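# Move wooden block from bench onto cart floor

## Task

Pick the wooden block up from the bench and lay it flat on the floor of the cart, at the end with the handle, next to the profiles. The drop flap must stay open, and anything already accomplished must still hold at the finish. Release the block, withdraw so both hands are empty and not touching the cart, and finish with the robot upright and not tilted; a fall or a tilt means failure.

## Robot and tools

Robot: a Rainbow Robotics RB-Y1 in a physics simulation. It has a two-wheel drive base with two rear casters, a folding leg and torso, a head, and two 7-joint arms, each ending in a parallel gripper with a wrist camera in a case that sticks out sideways and can collide. The base is 0.58 m wide, reaches 0.10 m ahead of the drive axle and 0.57 m behind it, cannot move sideways, and sweeps a 0.58 m radius circle when turning on the spot. A loose object may occasionally get a brief push from the scene.

Frames: the base frame has its origin on the floor midway between the drive wheels, x forward, y left, z up, in metres. chest, left_hand and right_hand are reported in this frame. A hand point lies between the finger pads, 0.03 m back from the tips; the fingers point along the hand's -z and close along its x. Printed hand positions can be off, more so at long reach or under load. base_odometry is the base pose relative to where the scene started, from wheel turns only (slip looks like travel); heading in rad, positive left.

Tool move: one action plus optional cameras (list of head_camera, left_wrist_camera, right_wrist_camera or all) and blocking (default true: returns when everything is at rest; false: returns within about 0.5 s while motion continues). An action is base and/or joints (optionally min_time_s or contact_limits), or target alone or with min_time_s, or contact_limits alone. A move with no action just reports the state and images.
- base: a single velocity command {x_m_s, turn_rad_s, for_s}; forward speed in m/s (0.005 to 1.5 either sign, or 0), left turn rate in rad/s (0.02 to 1.509 either sign, or 0), for_s duration 0.1 to 5 s. Omitted speeds are 0. It is relative motion, roughly speed times duration; accel 0.4 m/s², 0.5 rad/s² for turns. The base does not stop on contact with furniture.
- joints: absolute angle targets by name, in rad (grippers in m of opening, 0 to 0.1). Ranges: torso_squat_rad 0 to 1.2 (lowers chest), torso_shift_rad -0.3 to 0.6 (hips forward), torso_pitch_rad -0.2 to 1.4 (bow forward), torso_yaw_rad -1.5 to 1.5 (left positive; raise both arms outward 0.2 rad or more first). Combined torso limits: squat+shift<=1.52; squat-shift+pitch<=1.57; shift+0.5pitch-0.4squat<=0.7; shift+0.3pitch-0.5squat<=0.39. Left arm: shoulder_pitch ±2.356 (negative swings forward/up), shoulder_roll 0 to 3.141 (outward), shoulder_yaw ±2.094, elbow -2.617 to 0.01 (negative bends), forearm_roll ±3.141, wrist_pitch -1.57 to 1.919, hand_roll ±2.705. Right arm same except shoulder_roll -3.141 to 0 (negative is outward). head_pan_rad ±0.523 (left positive), head_tilt_rad -0.35 to 1.57 (down positive).
- target: an absolute pose for one hand: side left or right, x, y, z in m in the base frame (-3 to 3), quat_wxyz as the hand lines print it. It is solved into joint angles, so the hand travels in an arc; break long moves into short steps. Refused while another move is running.
- min_time_s: 0.1 to 8 s, the minimum duration of arm, head and torso motions.
- contact_limits: per gripper motor current in mA, 200 to 672.5 (default 672.5), persisting; lower means softer grip.
To grip, command an opening at least 0.005 m below the object's width; off_target is then normal.

wait(seconds 0 to 10, cameras): runs the scene with no new command. stop(cameras): brakes all running motion. zoom_image(camera, region [x0,y0,x1,y1] pixels, up to 504 by 504): enlarges the latest image. read_manual: licence text only. finished_scene(scene): ends the scene; call nothing after it.

Results: base_status, joint_status, left_hand_status, right_hand_status give done, moving, off_target, reached/short (hand within 10 mm and 2 degrees or not), refused, stopped, contact_stop, time_out, limit_stop_at_<name> (self-collision guard, nothing pushing), not_followed (arm-arm collision check), torque_fault, limit_stop_at_motor_heat. An unexpected stop or refusal cancels the rest of that reply's calls. lidar_m lists 12 distances in 30 degree sectors starting straight ahead, counter-clockwise, at 0.23 m height. motor_effort gives wheel load in percent (under 30 at rest is normal). Joint torques, external torques, wrist force/torque (raw, offset up to 16 N) and motor temperatures hint at contact and load.

Avoid: dropping the block or releasing it while it moves; hitting furniture hard or driving fast into it; the arms striking or pressing each other (can end the scene); fast bending or stopping hard with arms extended or loaded (tipping); body catching on a table edge while driving; contact torque overloads (10 s stop) and motor overheating from long stretched holds (MOTOR HOT at 65 °C, brakes at 80 °C). Time counts, including thinking.

Each tool is called after ">>>" as name(argument=value, ...), one argument or row to a line, values as JSON.

## Session

>>> move(
  joints={"head_tilt_rad": 0.75},
  cameras=["head_camera"],
)

>>> move(
  joints={"head_pan_rad": -0.52},
  cameras=["head_camera"],
)

>>> move(
  joints={"head_pan_rad": 0.52},
  cameras=["head_camera"],
)

Scene clock: 0.87 s.
Joint torques (N m): left_arm=[-1.61 -0.51 1.04 -0.55 0 -0.58 0.05] | right_arm=[-3.98 -0.3 -0.43 -1.3 -0.05 -0.56 -0.08]
External joint torques (N m): left_arm=[-0.23 -0.66 1.03 0.01 -0.01 -0.15 0.06] | right_arm=[-0.38 0.81 -0.39 0.33 -0.12 0.04 -0.09]
Motor temperatures (°C): left_arm=[30 28 32 36 34 33 38] | right_arm=[34 30 32 30 35 36 34]
Wrist force (N): left_arm=[-0.2 0.6 -7.5] | right_arm=[-2.9 1.3 -4.9]
Wrist torque (N m): left_arm=[-0.21 0.12 0.12] | right_arm=[-0.12 -0.12 -0.07]
Wrist force, peak (N): left_arm=[0.1 1.6 -7.9] | right_arm=[-2.9 0.8 -5.4]
move: done
base_odometry: x=+0.000 y=+0.000 heading=+0.000
lidar_m: 0.75 1.03 1.57 4.57 1.51 1.08 1.02 1.07 1.44 3.63 1.09 0.78
base_status: not commanded
joint_positions: torso_squat_rad=+0.350 torso_shift_rad=+0.000 torso_pitch_rad=+0.000 torso_yaw_rad=+0.000 left_shoulder_pitch_rad=+0.037 left_shoulder_roll_rad=+0.004 left_shoulder_yaw_rad=-0.043 left_elbow_rad=-0.196 left_forearm_roll_rad=-0.014 left_wrist_pitch_rad=+0.002 left_hand_roll_rad=+0.027 left_gripper_m=+0.099 right_shoulder_pitch_rad=-0.040 right_shoulder_roll_rad=-0.021 right_shoulder_yaw_rad=-0.018 right_elbow_rad=-0.235 right_forearm_roll_rad=+0.049 right_wrist_pitch_rad=-0.014 right_hand_roll_rad=+0.035 right_gripper_m=+0.099 head_pan_rad=+0.000 head_tilt_rad=+0.750
joint_status: all done
wheel_motors_off: 0
motor_effort: left_wheel=+0(1) right_wheel=+0(2)
chest: x=-0.2280 y=+0.0001 z=+1.2475 quat_wxyz=(+1.000, +0.000, +0.000, +0.000)
left_hand: x=-0.1598 y=+0.2200 z=+0.5653 quat_wxyz=(+0.997, +0.000, -0.079, -0.009)
right_hand: x=-0.0823 y=-0.2360 z=+0.5770 quat_wxyz=(+0.989, -0.016, -0.142, +0.041)
head_camera: T_world_to_cam=[[-0.00287, -0.9995, -0.03136, 0.04401], [-0.63874, 0.02596, -0.76899, 1.03318], [0.76942, 0.01782, -0.6385, 1.02793]] pos_world=[-0.13084, -0.00115, 1.45221]

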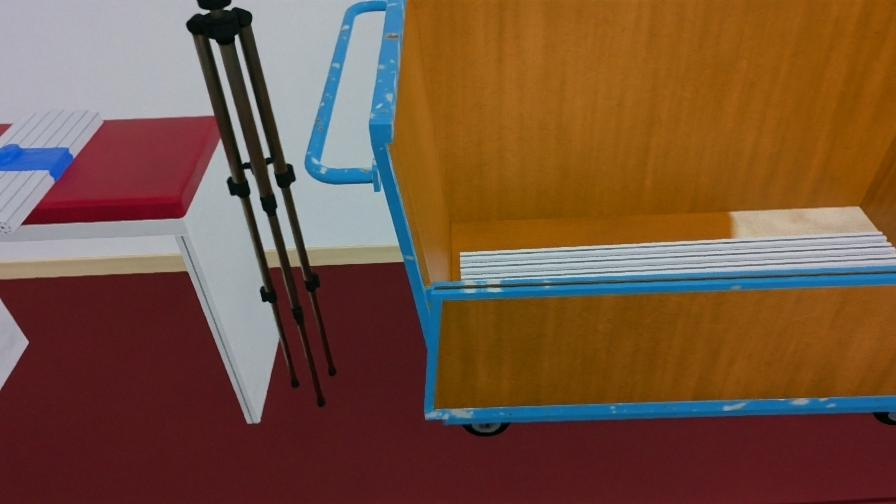

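Scene clock: 1.87 s.
Joint torques (N m): left_arm=[-1.38 -0.65 0.65 -0.54 -0.1 -0.76 -0.1] | right_arm=[-3.32 -0.36 -0.51 -1.42 -0.04 -0.55 -0.02]
External joint torques (N m): left_arm=[0.01 -0.8 0.63 0.02 -0.1 -0.34 -0.1] | right_arm=[0.28 0.75 -0.47 0.21 -0.1 0.04 -0.04]
Wrist force (N): left_arm=[-0.2 1.7 -7.6] | right_arm=[-2.5 1.3 -4.9]
Wrist torque (N m): left_arm=[-0.33 0.12 0.05] | right_arm=[-0.14 -0.09 -0.11]
Wrist force, peak (N): left_arm=[-0.7 1.3 -8.3] | right_arm=[-3.0 1.1 -5.3]
move: done
base_odometry: x=+0.000 y=+0.000 heading=+0.000
lidar_m: 0.74 1.02 1.56 4.57 1.51 1.09 1.02 1.07 1.41 3.60 1.10 0.79
base_status: not commanded
joint_positions: torso_squat_rad=+0.350 torso_shift_rad=+0.000 torso_pitch_rad=+0.000 torso_yaw_rad=+0.000 left_shoulder_pitch_rad=+0.037 left_shoulder_roll_rad=+0.004 left_shoulder_yaw_rad=-0.043 left_elbow_rad=-0.196 left_forearm_roll_rad=-0.014 left_wrist_pitch_rad=+0.002 left_hand_roll_rad=+0.027 left_gripper_m=+0.099 right_shoulder_pitch_rad=-0.040 right_shoulder_roll_rad=-0.021 right_shoulder_yaw_rad=-0.018 right_elbow_rad=-0.235 right_forearm_roll_rad=+0.049 right_wrist_pitch_rad=-0.014 right_hand_roll_rad=+0.035 right_gripper_m=+0.099 head_pan_rad=-0.520 head_tilt_rad=+0.750
joint_status: all done
wheel_motors_off: 0
motor_effort: left_wheel=+0(1) right_wheel=-1(2)
chest: x=-0.2280 y=+0.0001 z=+1.2475 quat_wxyz=(+1.000, +0.000, +0.000, +0.000)
left_hand: x=-0.1598 y=+0.2200 z=+0.5653 quat_wxyz=(+0.997, +0.000, -0.079, -0.009)
right_hand: x=-0.0823 y=-0.2360 z=+0.5770 quat_wxyz=(+0.989, -0.016, -0.142, +0.041)
head_camera: T_world_to_cam=[[-0.4991, -0.86598, -0.03131, -0.05836], [-0.5414, 0.33984, -0.76902, 1.05324], [0.6766, -0.36687, -0.63845, 1.0088]] pos_world=[-0.14146, -0.03838, 1.45221]

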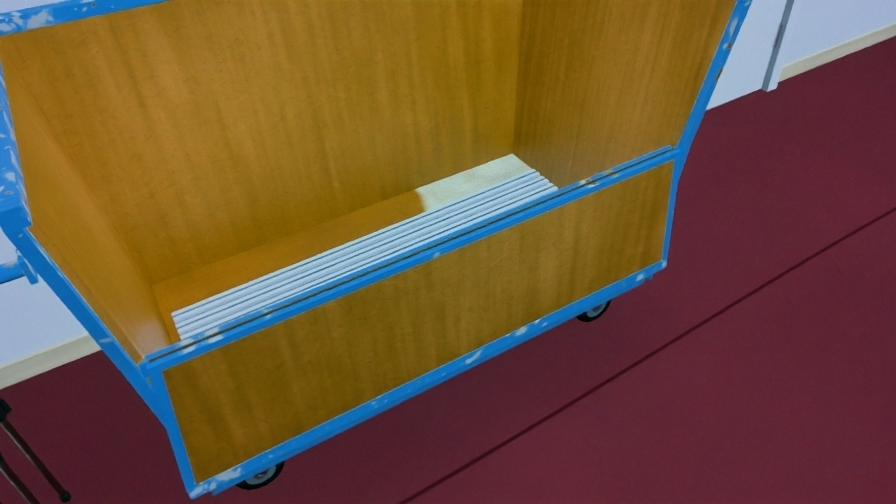

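Scene clock: 3.23 s.
Joint torques (N m): left_arm=[-1.82 -0.41 0.88 -0.59 -0.07 -0.62 0.02] | right_arm=[-3.89 -0.66 -0.56 -1.33 -0.07 -0.59 0.05]
External joint torques (N m): left_arm=[-0.44 -0.56 0.86 -0.03 -0.07 -0.2 0.03] | right_arm=[-0.29 0.46 -0.52 0.3 -0.14 0.01 0.03]
Wrist force (N): left_arm=[0.1 1.7 -7.3] | right_arm=[-1.9 0.9 -5.1]
Wrist torque (N m): left_arm=[-0.32 0.20 0.10] | right_arm=[-0.10 0.00 -0.09]
Wrist force, peak (N): left_arm=[0.3 1.8 -8.1] | right_arm=[-2.9 1.1 -5.5]
move: done
base_odometry: x=+0.000 y=+0.000 heading=+0.000
lidar_m: 0.75 1.04 1.57 4.57 1.51 1.07 1.02 1.08 1.44 3.60 1.09 0.78
base_status: not commanded
joint_positions: torso_squat_rad=+0.350 torso_shift_rad=+0.000 torso_pitch_rad=+0.000 torso_yaw_rad=+0.000 left_shoulder_pitch_rad=+0.037 left_shoulder_roll_rad=+0.004 left_shoulder_yaw_rad=-0.043 left_elbow_rad=-0.196 left_forearm_roll_rad=-0.014 left_wrist_pitch_rad=+0.002 left_hand_roll_rad=+0.027 left_gripper_m=+0.099 right_shoulder_pitch_rad=-0.040 right_shoulder_roll_rad=-0.021 right_shoulder_yaw_rad=-0.018 right_elbow_rad=-0.235 right_forearm_roll_rad=+0.049 right_wrist_pitch_rad=-0.014 right_hand_roll_rad=+0.035 right_gripper_m=+0.099 head_pan_rad=+0.520 head_tilt_rad=+0.750
joint_status: all done
wheel_motors_off: 0
motor_effort: left_wheel=+0(1) right_wheel=+0(2)
chest: x=-0.2280 y=+0.0001 z=+1.2475 quat_wxyz=(+1.000, +0.000, +0.000, +0.000)
left_hand: x=-0.1598 y=+0.2200 z=+0.5653 quat_wxyz=(+0.997, +0.000, -0.079, -0.009)
right_hand: x=-0.0823 y=-0.2360 z=+0.5770 quat_wxyz=(+0.989, -0.016, -0.142, +0.041)
head_camera: T_world_to_cam=[[0.49416, -0.8688, -0.03135, 0.14631], [-0.56722, -0.29488, -0.76897, 1.04794], [0.65884, 0.39778, -0.63852, 1.00513]] pos_world=[-0.14011, 0.0363, 1.45221]

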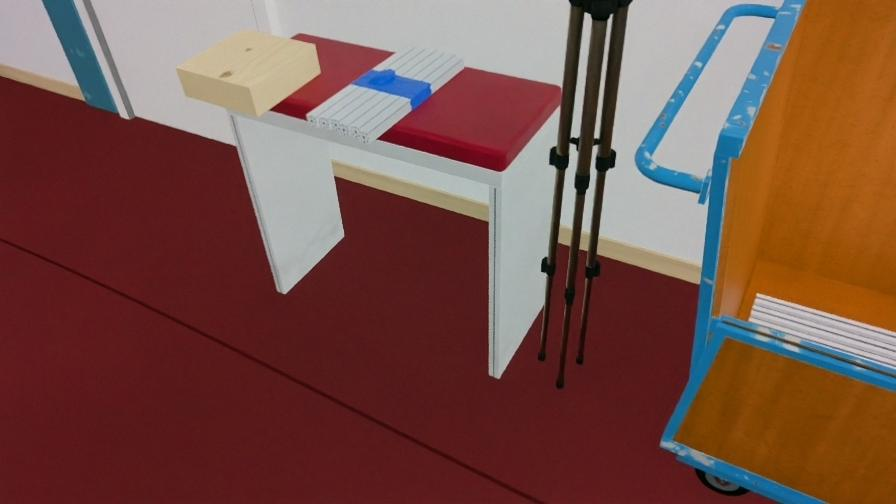

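>>> move(
  base={"x_m_s": 0.3, "for_s": 1.0},
  joints={"torso_squat_rad": 0.1, "torso_pitch_rad": 0.55, "head_pan_rad": 0, "head_tilt_rad": 0.45},
  min_time_s=1.5,
  cameras=["head_camera"],
)

Scene clock: 21.90 s.
Joint torques (N m): left_arm=[12.41 -0.51 0.72 5.18 -0.07 0.55 -0.03] | right_arm=[11.56 -0.14 -0.77 4.4 -0.21 0.43 -0.1]
External joint torques (N m): left_arm=[-0.73 -0.83 0.68 0 -0.06 -0.11 -0.05] | right_arm=[0.51 0.63 -0.5 0.48 -0.14 -0.01 -0.08]
Wrist force (N): left_arm=[3.5 1.1 -7.7] | right_arm=[1.1 0.9 -4.7]
Wrist torque (N m): left_arm=[-0.29 0.34 0.08] | right_arm=[-0.08 0.13 -0.08]
Wrist force, peak (N): left_arm=[3.5 1.7 -7.8] | right_arm=[-2.6 1.1 -5.5]
move: done
base_odometry: x=+0.300 y=+0.000 heading=+0.000
lidar_m: 0.44 0.77 1.41 4.32 1.97 1.41 1.33 1.38 1.85 4.66 0.66 0.47
base_status: done (sent for 1 of 1 s)
joint_positions: torso_squat_rad=+0.100 torso_shift_rad=+0.000 torso_pitch_rad=+0.550 torso_yaw_rad=+0.000 left_shoulder_pitch_rad=+0.037 left_shoulder_roll_rad=+0.004 left_shoulder_yaw_rad=-0.043 left_elbow_rad=-0.196 left_forearm_roll_rad=-0.014 left_wrist_pitch_rad=+0.002 left_hand_roll_rad=+0.027 left_gripper_m=+0.099 right_shoulder_pitch_rad=-0.040 right_shoulder_roll_rad=-0.021 right_shoulder_yaw_rad=-0.018 right_elbow_rad=-0.235 right_forearm_roll_rad=+0.049 right_wrist_pitch_rad=-0.014 right_hand_roll_rad=+0.035 right_gripper_m=+0.099 head_pan_rad=+0.000 head_tilt_rad=+0.450
joint_status: all done
wheel_motors_off: 0
motor_effort: left_wheel=+0(25) right_wheel=-2(58)
chest: x=-0.0662 y=+0.0001 z=+1.2408 quat_wxyz=(+0.962, +0.000, +0.272, +0.000)
left_hand: x=-0.3647 y=+0.2200 z=+0.6235 quat_wxyz=(+0.981, -0.003, +0.194, -0.008)
right_hand: x=-0.2925 y=-0.2360 z=+0.5931 quat_wxyz=(+0.990, -0.005, +0.132, +0.044)
head_camera: T_world_to_cam=[[-0.01055, -0.9995, -0.02967, 0.04134], [-0.80925, 0.02596, -0.5869, 0.91946], [0.58738, 0.01782, -0.80912, 1.04414]] pos_world=[0.1312, -0.00115, 1.38569]

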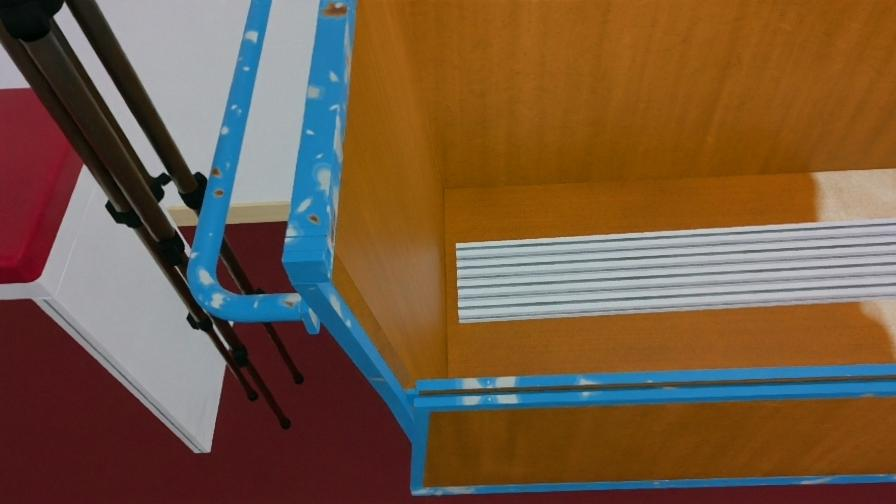

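>>> move(
  base={"turn_rad_s": 0.75, "for_s": 2.094},
  joints={"torso_squat_rad": 0.2, "torso_pitch_rad": 0.2, "head_tilt_rad": 0.5},
  cameras=[],
)

>>> move(
  base={"x_m_s": 0.5, "for_s": 2.9},
)

>>> move(
  base={"turn_rad_s": -0.75, "for_s": 2.094},
  joints={"torso_pitch_rad": 0.35, "head_tilt_rad": 0.5},
  cameras=["head_camera"],
)

Scene clock: 35.77 s.
Joint torques (N m): left_arm=[3.7 -0.72 0.79 1.48 -0.02 -0.27 -0.14] | right_arm=[2.64 -0.69 -0.78 0.73 -0.11 -0.19 0.02]
External joint torques (N m): left_arm=[-0.38 -0.94 0.77 -0.12 -0.01 -0.24 -0.14] | right_arm=[0.81 0.33 -0.65 0.32 -0.13 0.03 0.02]
Wrist force (N): left_arm=[1.1 0.9 -7.7] | right_arm=[-1.5 1.1 -5.2]
Wrist torque (N m): left_arm=[-0.24 0.19 0.10] | right_arm=[-0.07 -0.04 -0.10]
Wrist force, peak (N): left_arm=[3.5 1.8 -8.2] | right_arm=[-1.7 1.5 -5.6]
move: done
base_odometry: x=+0.300 y=+0.000 heading=+1.574
lidar_m: 4.55 1.93 1.38 1.32 1.37 1.86 4.88 0.66 0.48 0.46 0.76 1.41
base_status: done (sent for 2.1 of 2.1 s)
joint_positions: torso_squat_rad=+0.200 torso_shift_rad=+0.000 torso_pitch_rad=+0.200 torso_yaw_rad=+0.000 left_shoulder_pitch_rad=+0.037 left_shoulder_roll_rad=+0.004 left_shoulder_yaw_rad=-0.043 left_elbow_rad=-0.196 left_forearm_roll_rad=-0.014 left_wrist_pitch_rad=+0.002 left_hand_roll_rad=+0.027 left_gripper_m=+0.099 right_shoulder_pitch_rad=-0.040 right_shoulder_roll_rad=-0.021 right_shoulder_yaw_rad=-0.018 right_elbow_rad=-0.235 right_forearm_roll_rad=+0.049 right_wrist_pitch_rad=-0.014 right_hand_roll_rad=+0.035 right_gripper_m=+0.099 head_pan_rad=+0.000 head_tilt_rad=+0.500
joint_status: all done
wheel_motors_off: 0
motor_effort: left_wheel=+5(45) right_wheel=+18(43)
chest: x=-0.1666 y=+0.0001 z=+1.2698 quat_wxyz=(+0.995, +0.000, +0.100, +0.000)
left_hand: x=-0.2352 y=+0.2200 z=+0.5876 quat_wxyz=(+1.000, -0.001, +0.021, -0.009)
right_hand: x=-0.1569 y=-0.2360 z=+0.5838 quat_wxyz=(+0.998, -0.012, -0.043, +0.042)

Scene clock: 40.20 s.
Joint torques (N m): left_arm=[4.18 -0.86 0.78 1.7 -0.07 -0.29 -0.04] | right_arm=[2.4 -0.35 -1.02 1.01 -0.02 -0.14 0.02]
External joint torques (N m): left_arm=[0.09 -1.08 0.75 0.1 -0.07 -0.26 -0.04] | right_arm=[0.56 0.67 -0.88 0.59 -0.04 0.08 0.02]
Wrist force (N): left_arm=[1.4 0.8 -7.7] | right_arm=[-1.1 1.0 -5.4]
Wrist torque (N m): left_arm=[-0.24 0.22 0.08] | right_arm=[-0.07 0.02 -0.07]
Wrist force, peak (N): left_arm=[1.6 1.5 -8.4] | right_arm=[-2.0 1.5 -5.5]
move: done
base_odometry: x=+0.294 y=+1.450 heading=+1.576
lidar_m: 4.16 1.97 1.41 1.35 1.38 1.90 1.82 1.09 0.63 0.63 1.23 1.65
base_status: done (sent for 2.9 of 2.9 s)
joint_positions: torso_squat_rad=+0.200 torso_shift_rad=+0.000 torso_pitch_rad=+0.200 torso_yaw_rad=+0.000 left_shoulder_pitch_rad=+0.037 left_shoulder_roll_rad=+0.004 left_shoulder_yaw_rad=-0.043 left_elbow_rad=-0.196 left_forearm_roll_rad=-0.014 left_wrist_pitch_rad=+0.002 left_hand_roll_rad=+0.027 left_gripper_m=+0.099 right_shoulder_pitch_rad=-0.040 right_shoulder_roll_rad=-0.021 right_shoulder_yaw_rad=-0.018 right_elbow_rad=-0.235 right_forearm_roll_rad=+0.049 right_wrist_pitch_rad=-0.014 right_hand_roll_rad=+0.035 right_gripper_m=+0.099 head_pan_rad=+0.000 head_tilt_rad=+0.500
joint_status: not commanded
wheel_motors_off: 0
motor_effort: left_wheel=+16(53) right_wheel=-14(51)
chest: x=-0.1665 y=+0.0001 z=+1.2698 quat_wxyz=(+0.995, +0.000, +0.100, +0.000)
left_hand: x=-0.2351 y=+0.2200 z=+0.5876 quat_wxyz=(+1.000, -0.001, +0.021, -0.009)
right_hand: x=-0.1568 y=-0.2360 z=+0.5838 quat_wxyz=(+0.998, -0.012, -0.043, +0.042)
pictures: none

Scene clock: 44.17 s.
Joint torques (N m): left_arm=[7.13 -0.63 0.53 3.26 -0.06 0.02 0.05] | right_arm=[6.76 -0.37 -0.83 2.61 -0.2 0.2 -0.09]
External joint torques (N m): left_arm=[-0.97 -0.89 0.5 0.07 -0.05 -0.25 0.04] | right_arm=[0.88 0.57 -0.63 0.66 -0.18 0.13 -0.09]
Wrist force (N): left_arm=[1.9 1.3 -8.4] | right_arm=[-0.7 0.8 -5.6]
Wrist torque (N m): left_arm=[-0.35 0.25 0.08] | right_arm=[-0.03 -0.01 -0.12]
Wrist force, peak (N): left_arm=[1.9 1.3 -8.4] | right_arm=[-0.3 0.4 -5.9]
move: done
base_odometry: x=+0.294 y=+1.450 heading=+0.001
lidar_m: 0.61 1.22 1.66 4.15 1.99 1.41 1.34 1.41 1.89 1.91 1.06 1.21
base_status: done (sent for 2.1 of 2.1 s)
joint_positions: torso_squat_rad=+0.200 torso_shift_rad=+0.000 torso_pitch_rad=+0.350 torso_yaw_rad=+0.000 left_shoulder_pitch_rad=+0.037 left_shoulder_roll_rad=+0.004 left_shoulder_yaw_rad=-0.043 left_elbow_rad=-0.196 left_forearm_roll_rad=-0.014 left_wrist_pitch_rad=+0.002 left_hand_roll_rad=+0.027 left_gripper_m=+0.099 right_shoulder_pitch_rad=-0.040 right_shoulder_roll_rad=-0.021 right_shoulder_yaw_rad=-0.018 right_elbow_rad=-0.235 right_forearm_roll_rad=+0.049 right_wrist_pitch_rad=-0.014 right_hand_roll_rad=+0.035 right_gripper_m=+0.099 head_pan_rad=+0.000 head_tilt_rad=+0.500
joint_status: all done
wheel_motors_off: 0
motor_effort: left_wheel=+21(46) right_wheel=+2(48)
chest: x=-0.1219 y=+0.0001 z=+1.2572 quat_wxyz=(+0.985, +0.000, +0.174, +0.000)
left_hand: x=-0.2918 y=+0.2200 z=+0.5930 quat_wxyz=(+0.995, -0.002, +0.095, -0.009)
right_hand: x=-0.2148 y=-0.2360 z=+0.5774 quat_wxyz=(+0.999, -0.009, +0.032, +0.043)
head_camera: T_world_to_cam=[[-0.00599, -0.9995, -0.03091, 0.04336], [-0.71226, 0.02596, -0.70144, 1.03673], [0.70189, 0.01782, -0.71206, 0.99171]] pos_world=[0.04261, -0.00125, 1.4347]

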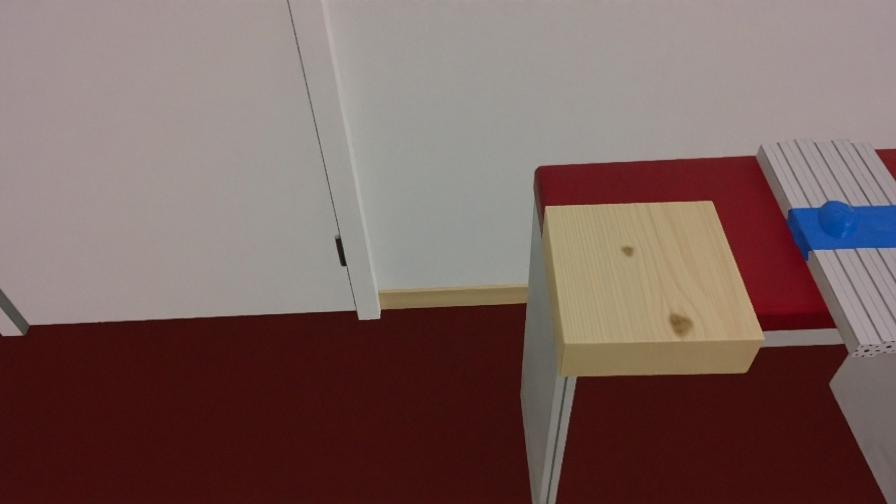

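>>> move(
  base={"x_m_s": 0.2, "for_s": 0.75},
  joints={"torso_squat_rad": 0.8, "head_tilt_rad": 0.45, "right_shoulder_roll_rad": -0.25, "left_shoulder_roll_rad": 0.2},
  cameras=[],
)

>>> move(
  target={"side": "right", "x": 0.22, "y": -0.24, "z": 0.745, "quat_wxyz": [0.7071, 0, -0.7071, 0]},
  min_time_s=2,
  cameras=["head_camera", "right_wrist_camera"],
)

Scene clock: 60.27 s.
Joint torques (N m): left_arm=[7.93 3.44 1.3 3.28 -0.12 -0.04 0.04] | right_arm=[6.65 -5.61 -1.31 2.59 -0.25 0.2 -0.04]
External joint torques (N m): left_arm=[-0.69 -2.06 0.81 -0.01 -0.13 -0.34 0.02] | right_arm=[0.38 1.46 -0.5 0.64 -0.21 0.11 -0.04]
Wrist force (N): left_arm=[1.7 0.3 -7.4] | right_arm=[-0.2 2.3 -5.1]
Wrist torque (N m): left_arm=[-0.22 0.22 0.03] | right_arm=[-0.17 0.06 -0.10]
Wrist force, peak (N): left_arm=[2.1 0.4 -8.6] | right_arm=[-0.1 2.3 -5.9]
move: done
base_odometry: x=+0.447 y=+1.450 heading=+0.000
lidar_m: 0.47 1.04 1.44 3.70 2.23 1.58 1.50 1.56 2.09 1.37 0.98 0.47
base_status: done (sent for 0.77 of 0.77 s)
joint_positions: torso_squat_rad=+0.800 torso_shift_rad=+0.000 torso_pitch_rad=+0.350 torso_yaw_rad=+0.000 left_shoulder_pitch_rad=+0.037 left_shoulder_roll_rad=+0.200 left_shoulder_yaw_rad=-0.043 left_elbow_rad=-0.196 left_forearm_roll_rad=-0.014 left_wrist_pitch_rad=+0.002 left_hand_roll_rad=+0.027 left_gripper_m=+0.099 right_shoulder_pitch_rad=-0.040 right_shoulder_roll_rad=-0.250 right_shoulder_yaw_rad=-0.018 right_elbow_rad=-0.235 right_forearm_roll_rad=+0.049 right_wrist_pitch_rad=-0.014 right_hand_roll_rad=+0.035 right_gripper_m=+0.099 head_pan_rad=+0.000 head_tilt_rad=+0.450
joint_status: all done
wheel_motors_off: 0
motor_effort: left_wheel=-10(48) right_wheel=+13(44)
chest: x=-0.1219 y=+0.0001 z=+1.0589 quat_wxyz=(+0.985, +0.000, +0.174, +0.000)
left_hand: x=-0.2881 y=+0.3680 z=+0.4086 quat_wxyz=(+0.990, +0.092, +0.097, -0.036)
right_hand: x=-0.2053 y=-0.4073 z=+0.4010 quat_wxyz=(+0.990, -0.119, +0.035, +0.074)

Scene clock: 62.60 s.
Joint torques (N m): left_arm=[8.2 3.64 1.38 3.23 -0.04 0 -0.08] | right_arm=[1.82 0.21 -0.35 -9.45 -0.24 -2 -0.13]
External joint torques (N m): left_arm=[-0.42 -1.86 0.89 -0.06 -0.05 -0.3 -0.1] | right_arm=[1.33 1.51 0.5 -0.75 -0.41 -0.08 -0.18]
Wrist force (N): left_arm=[1.7 0.1 -7.1] | right_arm=[-7.6 0.7 1.1]
Wrist torque (N m): left_arm=[-0.21 0.19 0.12] | right_arm=[-0.12 -0.46 -0.05]
Wrist force, peak (N): left_arm=[2.4 0.3 -8.3] | right_arm=[-7.6 0.7 1.2]
move: done
base_odometry: x=+0.447 y=+1.450 heading=+0.000
lidar_m: 0.46 1.04 1.43 3.71 2.22 1.57 1.50 1.57 2.08 1.38 0.98 0.46
base_status: not commanded
joint_positions: torso_squat_rad=+0.800 torso_shift_rad=+0.000 torso_pitch_rad=+0.350 torso_yaw_rad=+0.000 left_shoulder_pitch_rad=+0.037 left_shoulder_roll_rad=+0.200 left_shoulder_yaw_rad=-0.043 left_elbow_rad=-0.196 left_forearm_roll_rad=-0.014 left_wrist_pitch_rad=+0.002 left_hand_roll_rad=+0.027 left_gripper_m=+0.099 right_shoulder_pitch_rad=+0.260 right_shoulder_roll_rad=-0.055 right_shoulder_yaw_rad=+0.060 right_elbow_rad=-1.692 right_forearm_roll_rad=-0.003 right_wrist_pitch_rad=-0.481 right_hand_roll_rad=-0.050 right_gripper_m=+0.099 head_pan_rad=+0.000 head_tilt_rad=+0.450
joint_status: all done
wheel_motors_off: 0
motor_effort: left_wheel=-10(12) right_wheel=+13(14)
chest: x=-0.1219 y=+0.0001 z=+1.0589 quat_wxyz=(+0.985, +0.000, +0.174, +0.000)
left_hand: x=-0.2881 y=+0.3680 z=+0.4086 quat_wxyz=(+0.990, +0.092, +0.097, -0.036)
right_hand: x=+0.2197 y=-0.2401 z=+0.7452 quat_wxyz=(+0.706, +0.000, -0.709, +0.000)
right_hand_status: reached (checked arc that bows 120 mm and turns the hand up to 95 deg, planned for 2.0 s): 0 mm and 0.3 deg off.
head_camera: T_world_to_cam=[[-0.00443, -0.9995, -0.03117, 0.0376], [-0.67634, 0.02596, -0.73613, 0.94181], [0.73657, 0.01782, -0.67612, 0.80715]] pos_world=[0.04263, -0.00125, 1.24021]
right_wrist_camera: T_world_to_cam=[[0.0308, -0.02941, -0.99909, 0.7294], [-0.50678, 0.8611, -0.04097, 0.37575], [0.86152, 0.50759, 0.01161, -0.00386]] pos_world=[0.17129, -0.30014, 0.74418]

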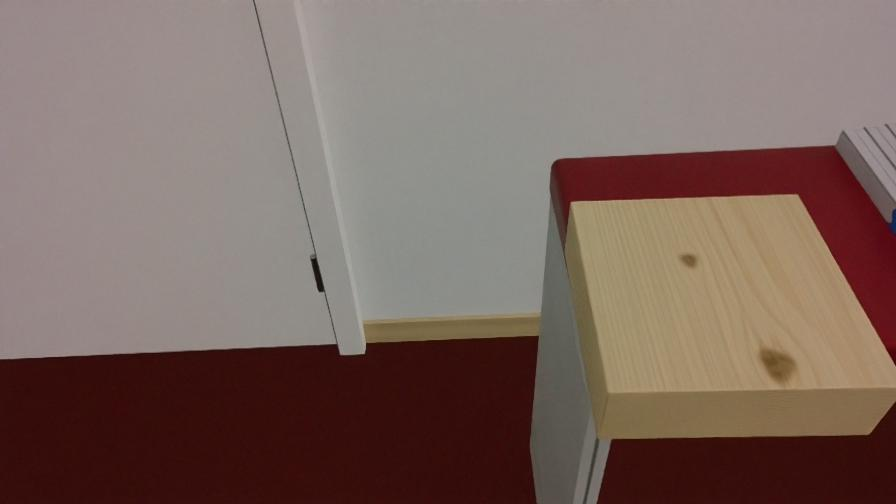

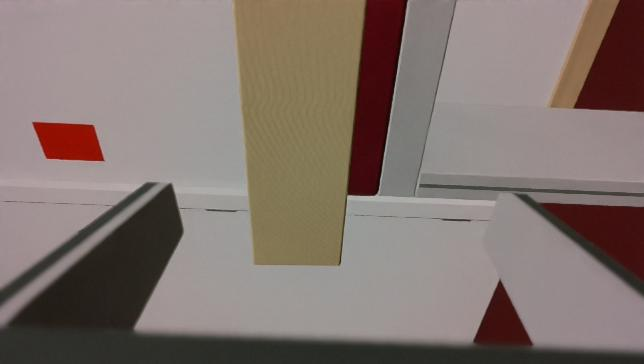

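>>> move(
  target={"side": "right", "x": 0.285, "y": -0.245, "z": 0.767, "quat_wxyz": [0.7071, 0, -0.7071, 0]},
  min_time_s=1,
  cameras=["head_camera", "right_wrist_camera"],
)

Scene clock: 72.03 s.
Joint torques (N m): left_arm=[7.9 3.41 0.96 3.26 -0.03 0.05 -0.01] | right_arm=[-3.52 -2.95 -3.02 -10.65 -0.23 -1.93 -0.26]
External joint torques (N m): left_arm=[-0.71 -2.09 0.47 -0.03 -0.04 -0.25 -0.03] | right_arm=[-0.76 -1.33 -2.02 -1.18 -0.42 -0.01 -0.31]
Wrist force (N): left_arm=[2.0 -0.1 -8.0] | right_arm=[-7.2 0.7 1.3]
Wrist torque (N m): left_arm=[-0.18 0.24 0.07] | right_arm=[-0.14 -0.42 0.00]
Wrist force, peak (N): left_arm=[3.0 0.1 -8.3] | right_arm=[-7.9 0.7 1.1]
move: done
base_odometry: x=+0.447 y=+1.450 heading=+0.000
lidar_m: 0.46 1.05 1.44 3.70 2.21 1.58 1.49 1.57 2.10 1.37 0.98 0.46
base_status: not commanded
joint_positions: torso_squat_rad=+0.800 torso_shift_rad=+0.000 torso_pitch_rad=+0.350 torso_yaw_rad=+0.000 left_shoulder_pitch_rad=+0.037 left_shoulder_roll_rad=+0.200 left_shoulder_yaw_rad=-0.043 left_elbow_rad=-0.196 left_forearm_roll_rad=-0.014 left_wrist_pitch_rad=+0.002 left_hand_roll_rad=+0.027 left_gripper_m=+0.099 right_shoulder_pitch_rad=+0.088 right_shoulder_roll_rad=-0.066 right_shoulder_yaw_rad=+0.005 right_elbow_rad=-1.710 right_forearm_roll_rad=-0.015 right_wrist_pitch_rad=-0.294 right_hand_roll_rad=-0.055 right_gripper_m=+0.099 head_pan_rad=+0.000 head_tilt_rad=+0.450
joint_status: all done
wheel_motors_off: 0
motor_effort: left_wheel=-11(12) right_wheel=+11(13)
chest: x=-0.1219 y=+0.0001 z=+1.0589 quat_wxyz=(+0.985, +0.000, +0.174, +0.000)
left_hand: x=-0.2881 y=+0.3680 z=+0.4086 quat_wxyz=(+0.990, +0.092, +0.097, -0.036)
right_hand: x=+0.2843 y=-0.2448 z=+0.7674 quat_wxyz=(+0.707, +0.000, -0.707, +0.000)
right_hand_status: reached (checked arc that bows 4 mm and turns the hand up to 1 deg, planned for 1.0 s): 1 mm and 0.0 deg off.
head_camera: T_world_to_cam=[[-0.00443, -0.9995, -0.03117, 0.0376], [-0.67634, 0.02596, -0.73613, 0.94181], [0.73657, 0.01782, -0.67612, 0.80715]] pos_world=[0.04263, -0.00125, 1.24021]
right_wrist_camera: T_world_to_cam=[[0.02575, -0.02852, -0.99926, 0.75133], [-0.50636, 0.8615, -0.03764, 0.41078], [0.86194, 0.50696, 0.00774, -0.05466]] pos_world=[0.23577, -0.30474, 0.76665]

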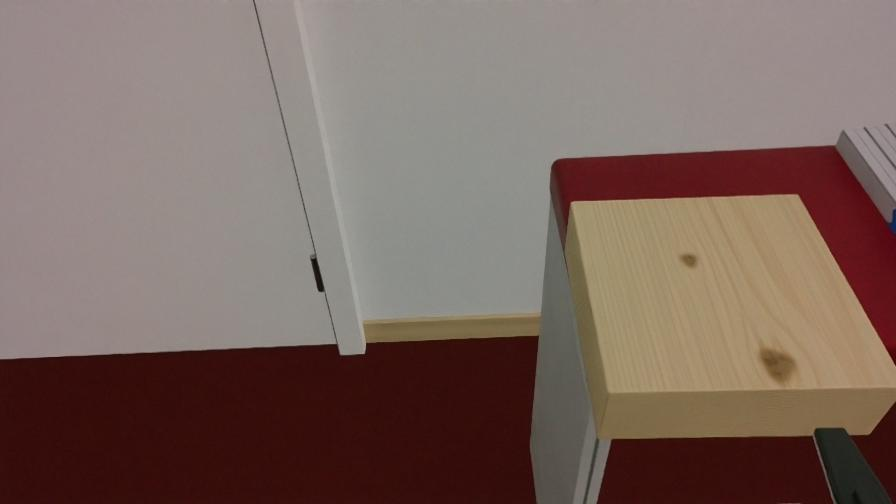

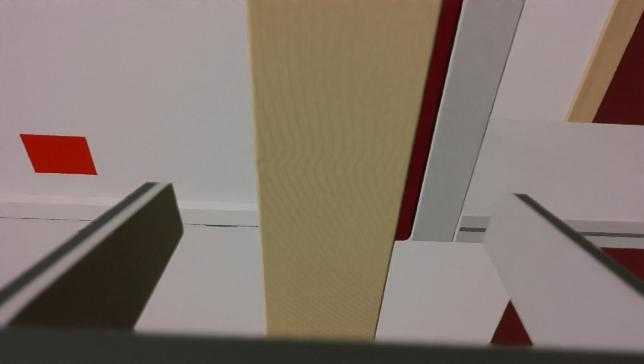

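>>> move(
  target={"side": "right", "x": 0.285, "y": -0.226, "z": 0.769, "quat_wxyz": [0.7071, 0, -0.7071, 0]},
  min_time_s=0.5,
  cameras=[],
)

>>> move(
  target={"side": "right", "x": 0.365, "y": -0.226, "z": 0.769, "quat_wxyz": [0.7071, 0, -0.7071, 0]},
  min_time_s=1.5,
  cameras=["head_camera", "right_wrist_camera"],
)

Scene clock: 77.03 s.
Joint torques (N m): left_arm=[8.11 3.97 1.29 3.22 -0.08 0.12 0.01] | right_arm=[-1.89 1.19 0.17 -10.86 0.38 -1.84 0.17]
External joint torques (N m): left_arm=[-0.5 -1.53 0.8 -0.07 -0.1 -0.18 0] | right_arm=[1.03 1.86 0.58 -1.34 0.17 0.08 0.12]
Wrist force (N): left_arm=[1.5 0.4 -8.1] | right_arm=[-7.1 0.7 0.8]
Wrist torque (N m): left_arm=[-0.23 0.18 0.07] | right_arm=[-0.13 -0.38 -0.22]
Wrist force, peak (N): left_arm=[2.5 1.2 -8.4] | right_arm=[-8.0 1.3 1.0]
move: done
base_odometry: x=+0.447 y=+1.450 heading=+0.000
lidar_m: 0.47 1.04 1.43 3.69 2.22 1.57 1.50 1.57 2.09 1.37 0.99 0.46
base_status: not commanded
joint_positions: torso_squat_rad=+0.800 torso_shift_rad=+0.000 torso_pitch_rad=+0.350 torso_yaw_rad=+0.000 left_shoulder_pitch_rad=+0.037 left_shoulder_roll_rad=+0.200 left_shoulder_yaw_rad=-0.043 left_elbow_rad=-0.196 left_forearm_roll_rad=-0.014 left_wrist_pitch_rad=+0.002 left_hand_roll_rad=+0.027 left_gripper_m=+0.099 right_shoulder_pitch_rad=+0.089 right_shoulder_roll_rad=-0.018 right_shoulder_yaw_rad=+0.022 right_elbow_rad=-1.721 right_forearm_roll_rad=+0.004 right_wrist_pitch_rad=-0.284 right_hand_roll_rad=-0.023 right_gripper_m=+0.099 head_pan_rad=+0.000 head_tilt_rad=+0.450
joint_status: all done
wheel_motors_off: 0
motor_effort: left_wheel=-11(12) right_wheel=+11(14)
chest: x=-0.1219 y=+0.0001 z=+1.0589 quat_wxyz=(+0.985, +0.000, +0.174, +0.000)
left_hand: x=-0.2881 y=+0.3680 z=+0.4086 quat_wxyz=(+0.990, +0.092, +0.097, -0.036)
right_hand: x=+0.2854 y=-0.2266 z=+0.7696 quat_wxyz=(+0.707, +0.000, -0.707, +0.000)
right_hand_status: reached (checked arc that bows 0 mm and turns the hand up to 0 deg, planned for 0.5 s): 1 mm and 0.1 deg off.

Scene clock: 78.87 s.
Joint torques (N m): left_arm=[8.06 3.69 1.27 3.06 -0.12 0.01 0.04] | right_arm=[-8.83 -2.52 -2.09 -9.9 -0.18 -1.77 0.3]
External joint torques (N m): left_arm=[-0.56 -1.81 0.78 -0.23 -0.13 -0.3 0.02] | right_arm=[-1.16 -1.14 -1.82 -0.19 -0.41 0.15 0.25]
Wrist force (N): left_arm=[2.3 0.3 -7.1] | right_arm=[-7.4 0.6 0.5]
Wrist torque (N m): left_arm=[-0.25 0.24 0.02] | right_arm=[-0.13 -0.43 -0.23]
Wrist force, peak (N): left_arm=[1.9 0.0 -8.2] | right_arm=[-7.7 0.7 1.2]
move: done
base_odometry: x=+0.447 y=+1.450 heading=+0.000
lidar_m: 0.47 1.04 1.43 3.71 2.21 1.58 1.49 1.57 2.09 1.36 0.96 0.46
base_status: not commanded
joint_positions: torso_squat_rad=+0.800 torso_shift_rad=+0.000 torso_pitch_rad=+0.350 torso_yaw_rad=+0.000 left_shoulder_pitch_rad=+0.037 left_shoulder_roll_rad=+0.200 left_shoulder_yaw_rad=-0.043 left_elbow_rad=-0.196 left_forearm_roll_rad=-0.014 left_wrist_pitch_rad=+0.002 left_hand_roll_rad=+0.027 left_gripper_m=+0.099 right_shoulder_pitch_rad=-0.199 right_shoulder_roll_rad=-0.024 right_shoulder_yaw_rad=-0.069 right_elbow_rad=-1.506 right_forearm_roll_rad=-0.007 right_wrist_pitch_rad=-0.226 right_hand_roll_rad=-0.010 right_gripper_m=+0.099 head_pan_rad=+0.000 head_tilt_rad=+0.450
joint_status: all done
wheel_motors_off: 0
motor_effort: left_wheel=-11(12) right_wheel=+13(14)
chest: x=-0.1219 y=+0.0001 z=+1.0589 quat_wxyz=(+0.985, +0.000, +0.174, +0.000)
left_hand: x=-0.2881 y=+0.3680 z=+0.4086 quat_wxyz=(+0.990, +0.092, +0.097, -0.036)
right_hand: x=+0.3648 y=-0.2258 z=+0.7689 quat_wxyz=(+0.707, +0.000, -0.707, +0.000)
right_hand_status: reached (checked arc that bows 10 mm and turns the hand up to 1 deg, planned for 1.5 s): 0 mm and 0.0 deg off.
head_camera: T_world_to_cam=[[-0.00443, -0.9995, -0.03117, 0.0376], [-0.67634, 0.02596, -0.73613, 0.94181], [0.73657, 0.01782, -0.67612, 0.80715]] pos_world=[0.04263, -0.00125, 1.24021]
right_wrist_camera: T_world_to_cam=[[0.02559, -0.02861, -0.99926, 0.75132], [-0.5068, 0.86124, -0.03763, 0.43534], [0.86168, 0.50739, 0.00754, -0.13342]] pos_world=[0.31637, -0.28574, 0.76816]

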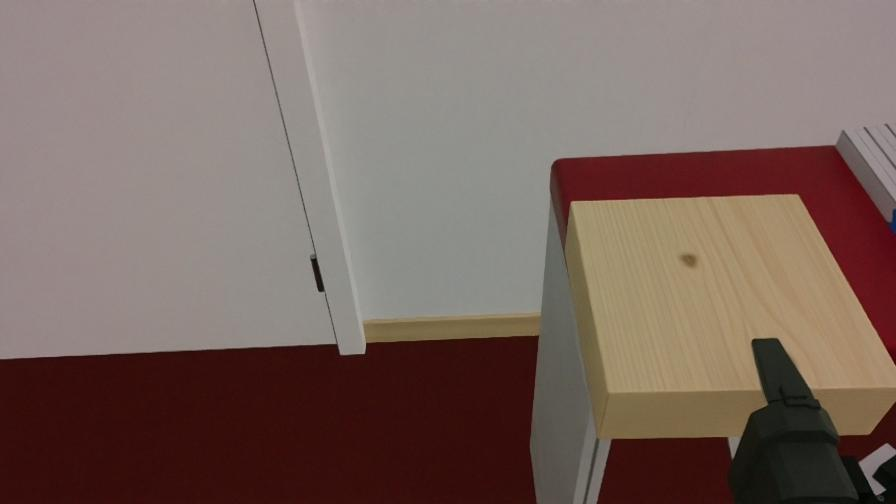

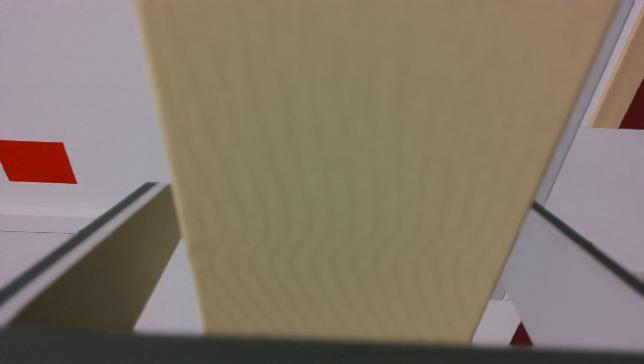

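>>> move(
  target={"side": "right", "x": 0.38, "y": -0.226, "z": 0.767, "quat_wxyz": [0.7071, 0, -0.7071, 0]},
  min_time_s=0.5,
  cameras=["head_camera"],
)

>>> move(
  joints={"right_gripper_m": 0.04},
  cameras=["head_camera", "right_wrist_camera"],
)

Scene clock: 81.80 s.
Joint torques (N m): left_arm=[7.97 3.79 1.04 3.27 -0.06 0.13 0.05] | right_arm=[-10 -2.97 -1.99 -9.9 -0.18 -2.07 0.4]
External joint torques (N m): left_arm=[-0.65 -1.71 0.55 -0.02 -0.07 -0.17 0.04] | right_arm=[-1.38 -1.33 -1.74 -0.21 -0.41 -0.15 0.35]
Wrist force (N): left_arm=[1.9 0.1 -7.5] | right_arm=[-7.5 0.5 0.9]
Wrist torque (N m): left_arm=[-0.26 0.26 0.10] | right_arm=[-0.12 -0.46 -0.24]
Wrist force, peak (N): left_arm=[2.9 0.1 -8.0] | right_arm=[-7.9 0.9 0.9]
move: done
base_odometry: x=+0.447 y=+1.450 heading=+0.000
lidar_m: 0.48 1.04 1.45 3.70 2.22 1.58 1.50 1.56 2.10 1.38 0.97 0.45
base_status: not commanded
joint_positions: torso_squat_rad=+0.800 torso_shift_rad=+0.000 torso_pitch_rad=+0.350 torso_yaw_rad=+0.000 left_shoulder_pitch_rad=+0.037 left_shoulder_roll_rad=+0.200 left_shoulder_yaw_rad=-0.043 left_elbow_rad=-0.196 left_forearm_roll_rad=-0.014 left_wrist_pitch_rad=+0.002 left_hand_roll_rad=+0.027 left_gripper_m=+0.099 right_shoulder_pitch_rad=-0.258 right_shoulder_roll_rad=-0.029 right_shoulder_yaw_rad=-0.087 right_elbow_rad=-1.442 right_forearm_roll_rad=-0.010 right_wrist_pitch_rad=-0.233 right_hand_roll_rad=-0.008 right_gripper_m=+0.099 head_pan_rad=+0.000 head_tilt_rad=+0.450
joint_status: all done
wheel_motors_off: 0
motor_effort: left_wheel=-11(12) right_wheel=+11(13)
chest: x=-0.1219 y=+0.0001 z=+1.0589 quat_wxyz=(+0.985, +0.000, +0.174, +0.000)
left_hand: x=-0.2881 y=+0.3680 z=+0.4086 quat_wxyz=(+0.990, +0.092, +0.097, -0.036)
right_hand: x=+0.3799 y=-0.2257 z=+0.7669 quat_wxyz=(+0.707, +0.000, -0.707, +0.000)
right_hand_status: reached (checked arc that bows 1 mm and turns the hand up to 0 deg, planned for 0.5 s): 0 mm and 0.0 deg off.
head_camera: T_world_to_cam=[[-0.00443, -0.9995, -0.03117, 0.0376], [-0.67634, 0.02596, -0.73613, 0.94181], [0.73657, 0.01782, -0.67612, 0.80715]] pos_world=[0.04263, -0.00125, 1.24021]

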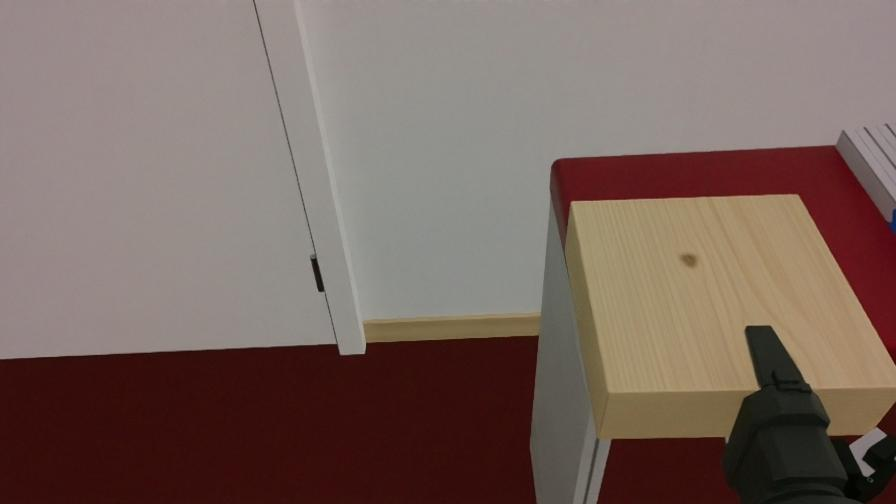

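Scene clock: 82.97 s.
Joint torques (N m): left_arm=[7.93 3.75 1.53 3.35 -0.08 0.02 -0.09] | right_arm=[-9.7 -2.71 -2.41 -10.04 0.01 -2.09 0.2]
External joint torques (N m): left_arm=[-0.69 -1.75 1.04 0.07 -0.09 -0.28 -0.1] | right_arm=[-1.07 -1.07 -2.16 -0.35 -0.22 -0.17 0.15]
Wrist force (N): left_arm=[2.3 -0.2 -7.6] | right_arm=[-6.8 0.4 -0.1]
Wrist torque (N m): left_arm=[-0.19 0.26 0.05] | right_arm=[-0.09 -0.54 -0.38]
Wrist force, peak (N): left_arm=[2.2 -0.2 -8.0] | right_arm=[-8.0 0.4 0.0]
move: off_target
base_odometry: x=+0.447 y=+1.450 heading=+0.000
lidar_m: 0.46 1.03 1.45 3.70 2.21 1.58 1.50 1.57 2.09 1.37 0.98 0.46
base_status: not commanded
joint_positions: torso_squat_rad=+0.800 torso_shift_rad=+0.000 torso_pitch_rad=+0.350 torso_yaw_rad=+0.000 left_shoulder_pitch_rad=+0.037 left_shoulder_roll_rad=+0.200 left_shoulder_yaw_rad=-0.043 left_elbow_rad=-0.196 left_forearm_roll_rad=-0.014 left_wrist_pitch_rad=+0.002 left_hand_roll_rad=+0.027 left_gripper_m=+0.099 right_shoulder_pitch_rad=-0.258 right_shoulder_roll_rad=-0.029 right_shoulder_yaw_rad=-0.087 right_elbow_rad=-1.442 right_forearm_roll_rad=-0.010 right_wrist_pitch_rad=-0.233 right_hand_roll_rad=-0.008 right_gripper_m=+0.076 head_pan_rad=+0.000 head_tilt_rad=+0.450
joint_status: right_gripper_m off_target (ended at +0.076, target +0.040)
wheel_motors_off: 0
motor_effort: left_wheel=-11(12) right_wheel=+12(13)
chest: x=-0.1219 y=+0.0001 z=+1.0589 quat_wxyz=(+0.985, +0.000, +0.174, +0.000)
left_hand: x=-0.2881 y=+0.3680 z=+0.4086 quat_wxyz=(+0.990, +0.092, +0.097, -0.036)
right_hand: x=+0.3799 y=-0.2257 z=+0.7669 quat_wxyz=(+0.707, +0.000, -0.707, +0.000)
head_camera: T_world_to_cam=[[-0.00443, -0.9995, -0.03117, 0.0376], [-0.67634, 0.02596, -0.73613, 0.94181], [0.73657, 0.01782, -0.67612, 0.80715]] pos_world=[0.04263, -0.00125, 1.24021]
right_wrist_camera: T_world_to_cam=[[0.0259, -0.02854, -0.99926, 0.74884], [-0.50686, 0.8612, -0.03774, 0.443], [0.86164, 0.50746, 0.00784, -0.14661]] pos_world=[0.33147, -0.28574, 0.76616]

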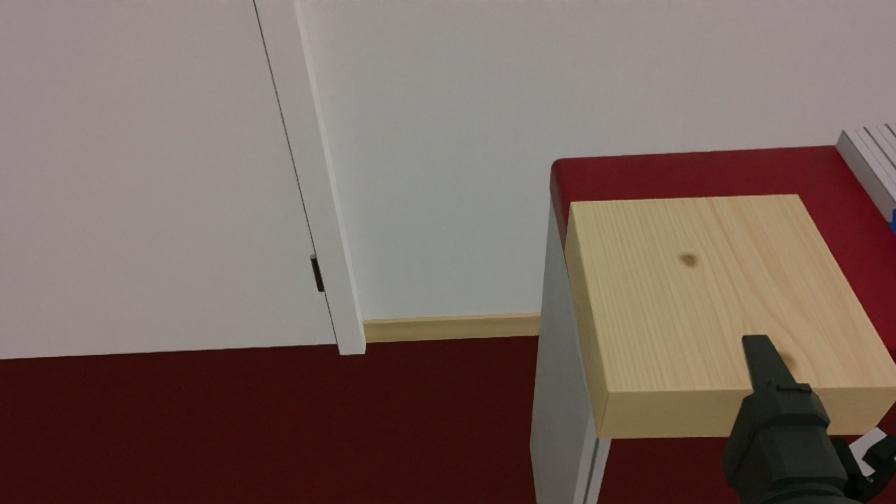

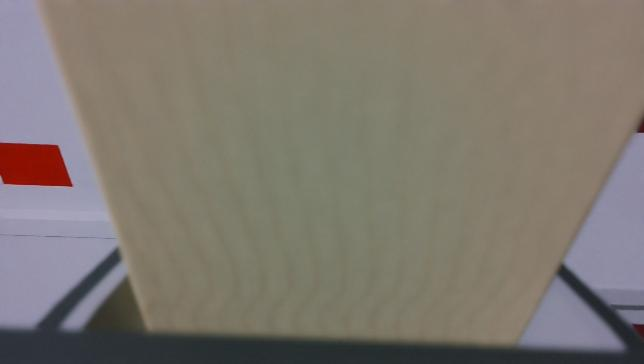

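>>> move(
  target={"side": "right", "x": 0.38, "y": -0.226, "z": 0.83, "quat_wxyz": [0.7071, 0, -0.7071, 0]},
  min_time_s=1.2,
  cameras=["head_camera", "right_wrist_camera"],
)

Scene clock: 85.70 s.
Joint torques (N m): left_arm=[8.02 3.67 1.33 3.25 0.07 0.06 -0.1] | right_arm=[-19.35 -0.07 -0.02 -25 0.12 -9.36 -0.45]
External joint torques (N m): left_arm=[-0.62 -1.84 0.84 -0.05 0.06 -0.24 -0.12] | right_arm=[-11.22 1.38 0.29 -14.78 -0.12 -7.44 -0.5]
Wrist force (N): left_arm=[1.7 0.3 -7.6] | right_arm=[-28.5 1.4 0.2]
Wrist torque (N m): left_arm=[-0.25 0.18 0.12] | right_arm=[-0.05 1.83 0.31]
Wrist force, peak (N): left_arm=[3.2 -0.1 -7.9] | right_arm=[-33.8 1.5 0.3]
move: done
base_odometry: x=+0.447 y=+1.450 heading=+0.000
lidar_m: 0.46 1.05 1.44 3.69 2.21 1.58 1.50 1.55 2.09 1.39 0.97 0.46
base_status: not commanded
joint_positions: torso_squat_rad=+0.800 torso_shift_rad=+0.000 torso_pitch_rad=+0.351 torso_yaw_rad=+0.000 left_shoulder_pitch_rad=+0.037 left_shoulder_roll_rad=+0.200 left_shoulder_yaw_rad=-0.043 left_elbow_rad=-0.196 left_forearm_roll_rad=-0.014 left_wrist_pitch_rad=+0.002 left_hand_roll_rad=+0.027 left_gripper_m=+0.099 right_shoulder_pitch_rad=-0.199 right_shoulder_roll_rad=-0.026 right_shoulder_yaw_rad=-0.072 right_elbow_rad=-1.737 right_forearm_roll_rad=-0.008 right_wrist_pitch_rad=+0.008 right_hand_roll_rad=-0.011 right_gripper_m=+0.074 head_pan_rad=+0.000 head_tilt_rad=+0.450
joint_status: all done
wheel_motors_off: 0
motor_effort: left_wheel=-11(12) right_wheel=+11(13)
chest: x=-0.1215 y=+0.0000 z=+1.0588 quat_wxyz=(+0.985, +0.000, +0.175, +0.000)
left_hand: x=-0.2883 y=+0.3681 z=+0.4087 quat_wxyz=(+0.990, +0.092, +0.098, -0.036)
right_hand: x=+0.3788 y=-0.2267 z=+0.8260 quat_wxyz=(+0.708, -0.001, -0.706, +0.000)
right_hand_status: reached (checked arc that bows 3 mm and turns the hand up to 2 deg, planned for 1.2 s): 4 mm and 0.2 deg off.
head_camera: T_world_to_cam=[[-0.00446, -0.9995, -0.03131, 0.03767], [-0.67702, 0.02606, -0.7355, 0.94125], [0.73595, 0.01792, -0.6768, 0.80738]] pos_world=[0.04323, -0.00135, 1.23991]
right_wrist_camera: T_world_to_cam=[[0.02301, -0.02964, -0.9993, 0.80877], [-0.50566, 0.86193, -0.03721, 0.44479], [0.86243, 0.50616, 0.00484, -0.14374]] pos_world=[0.33026, -0.28665, 0.82544]

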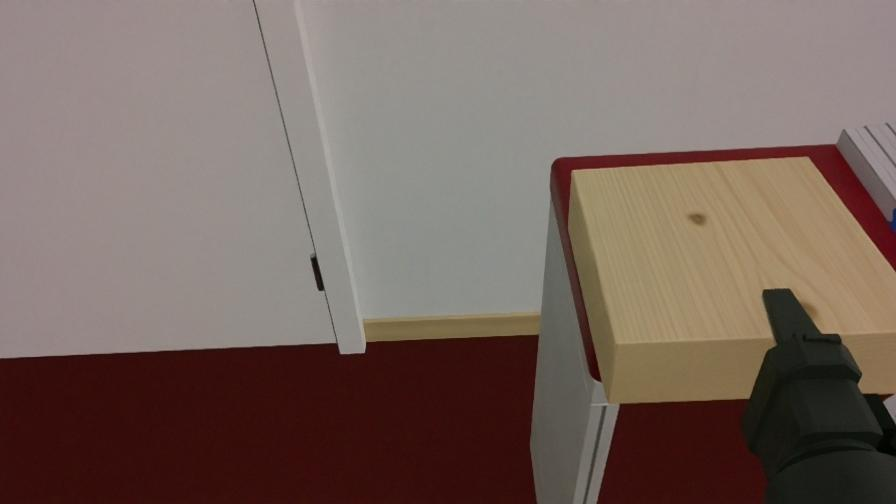

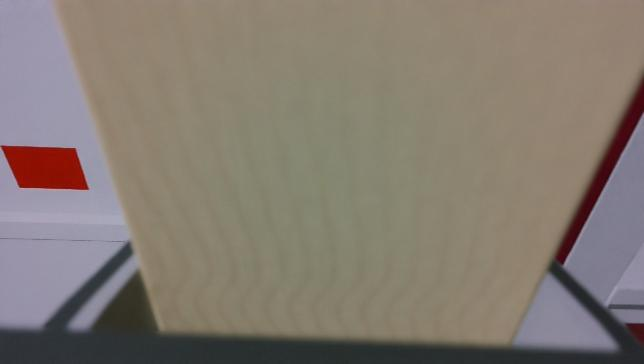

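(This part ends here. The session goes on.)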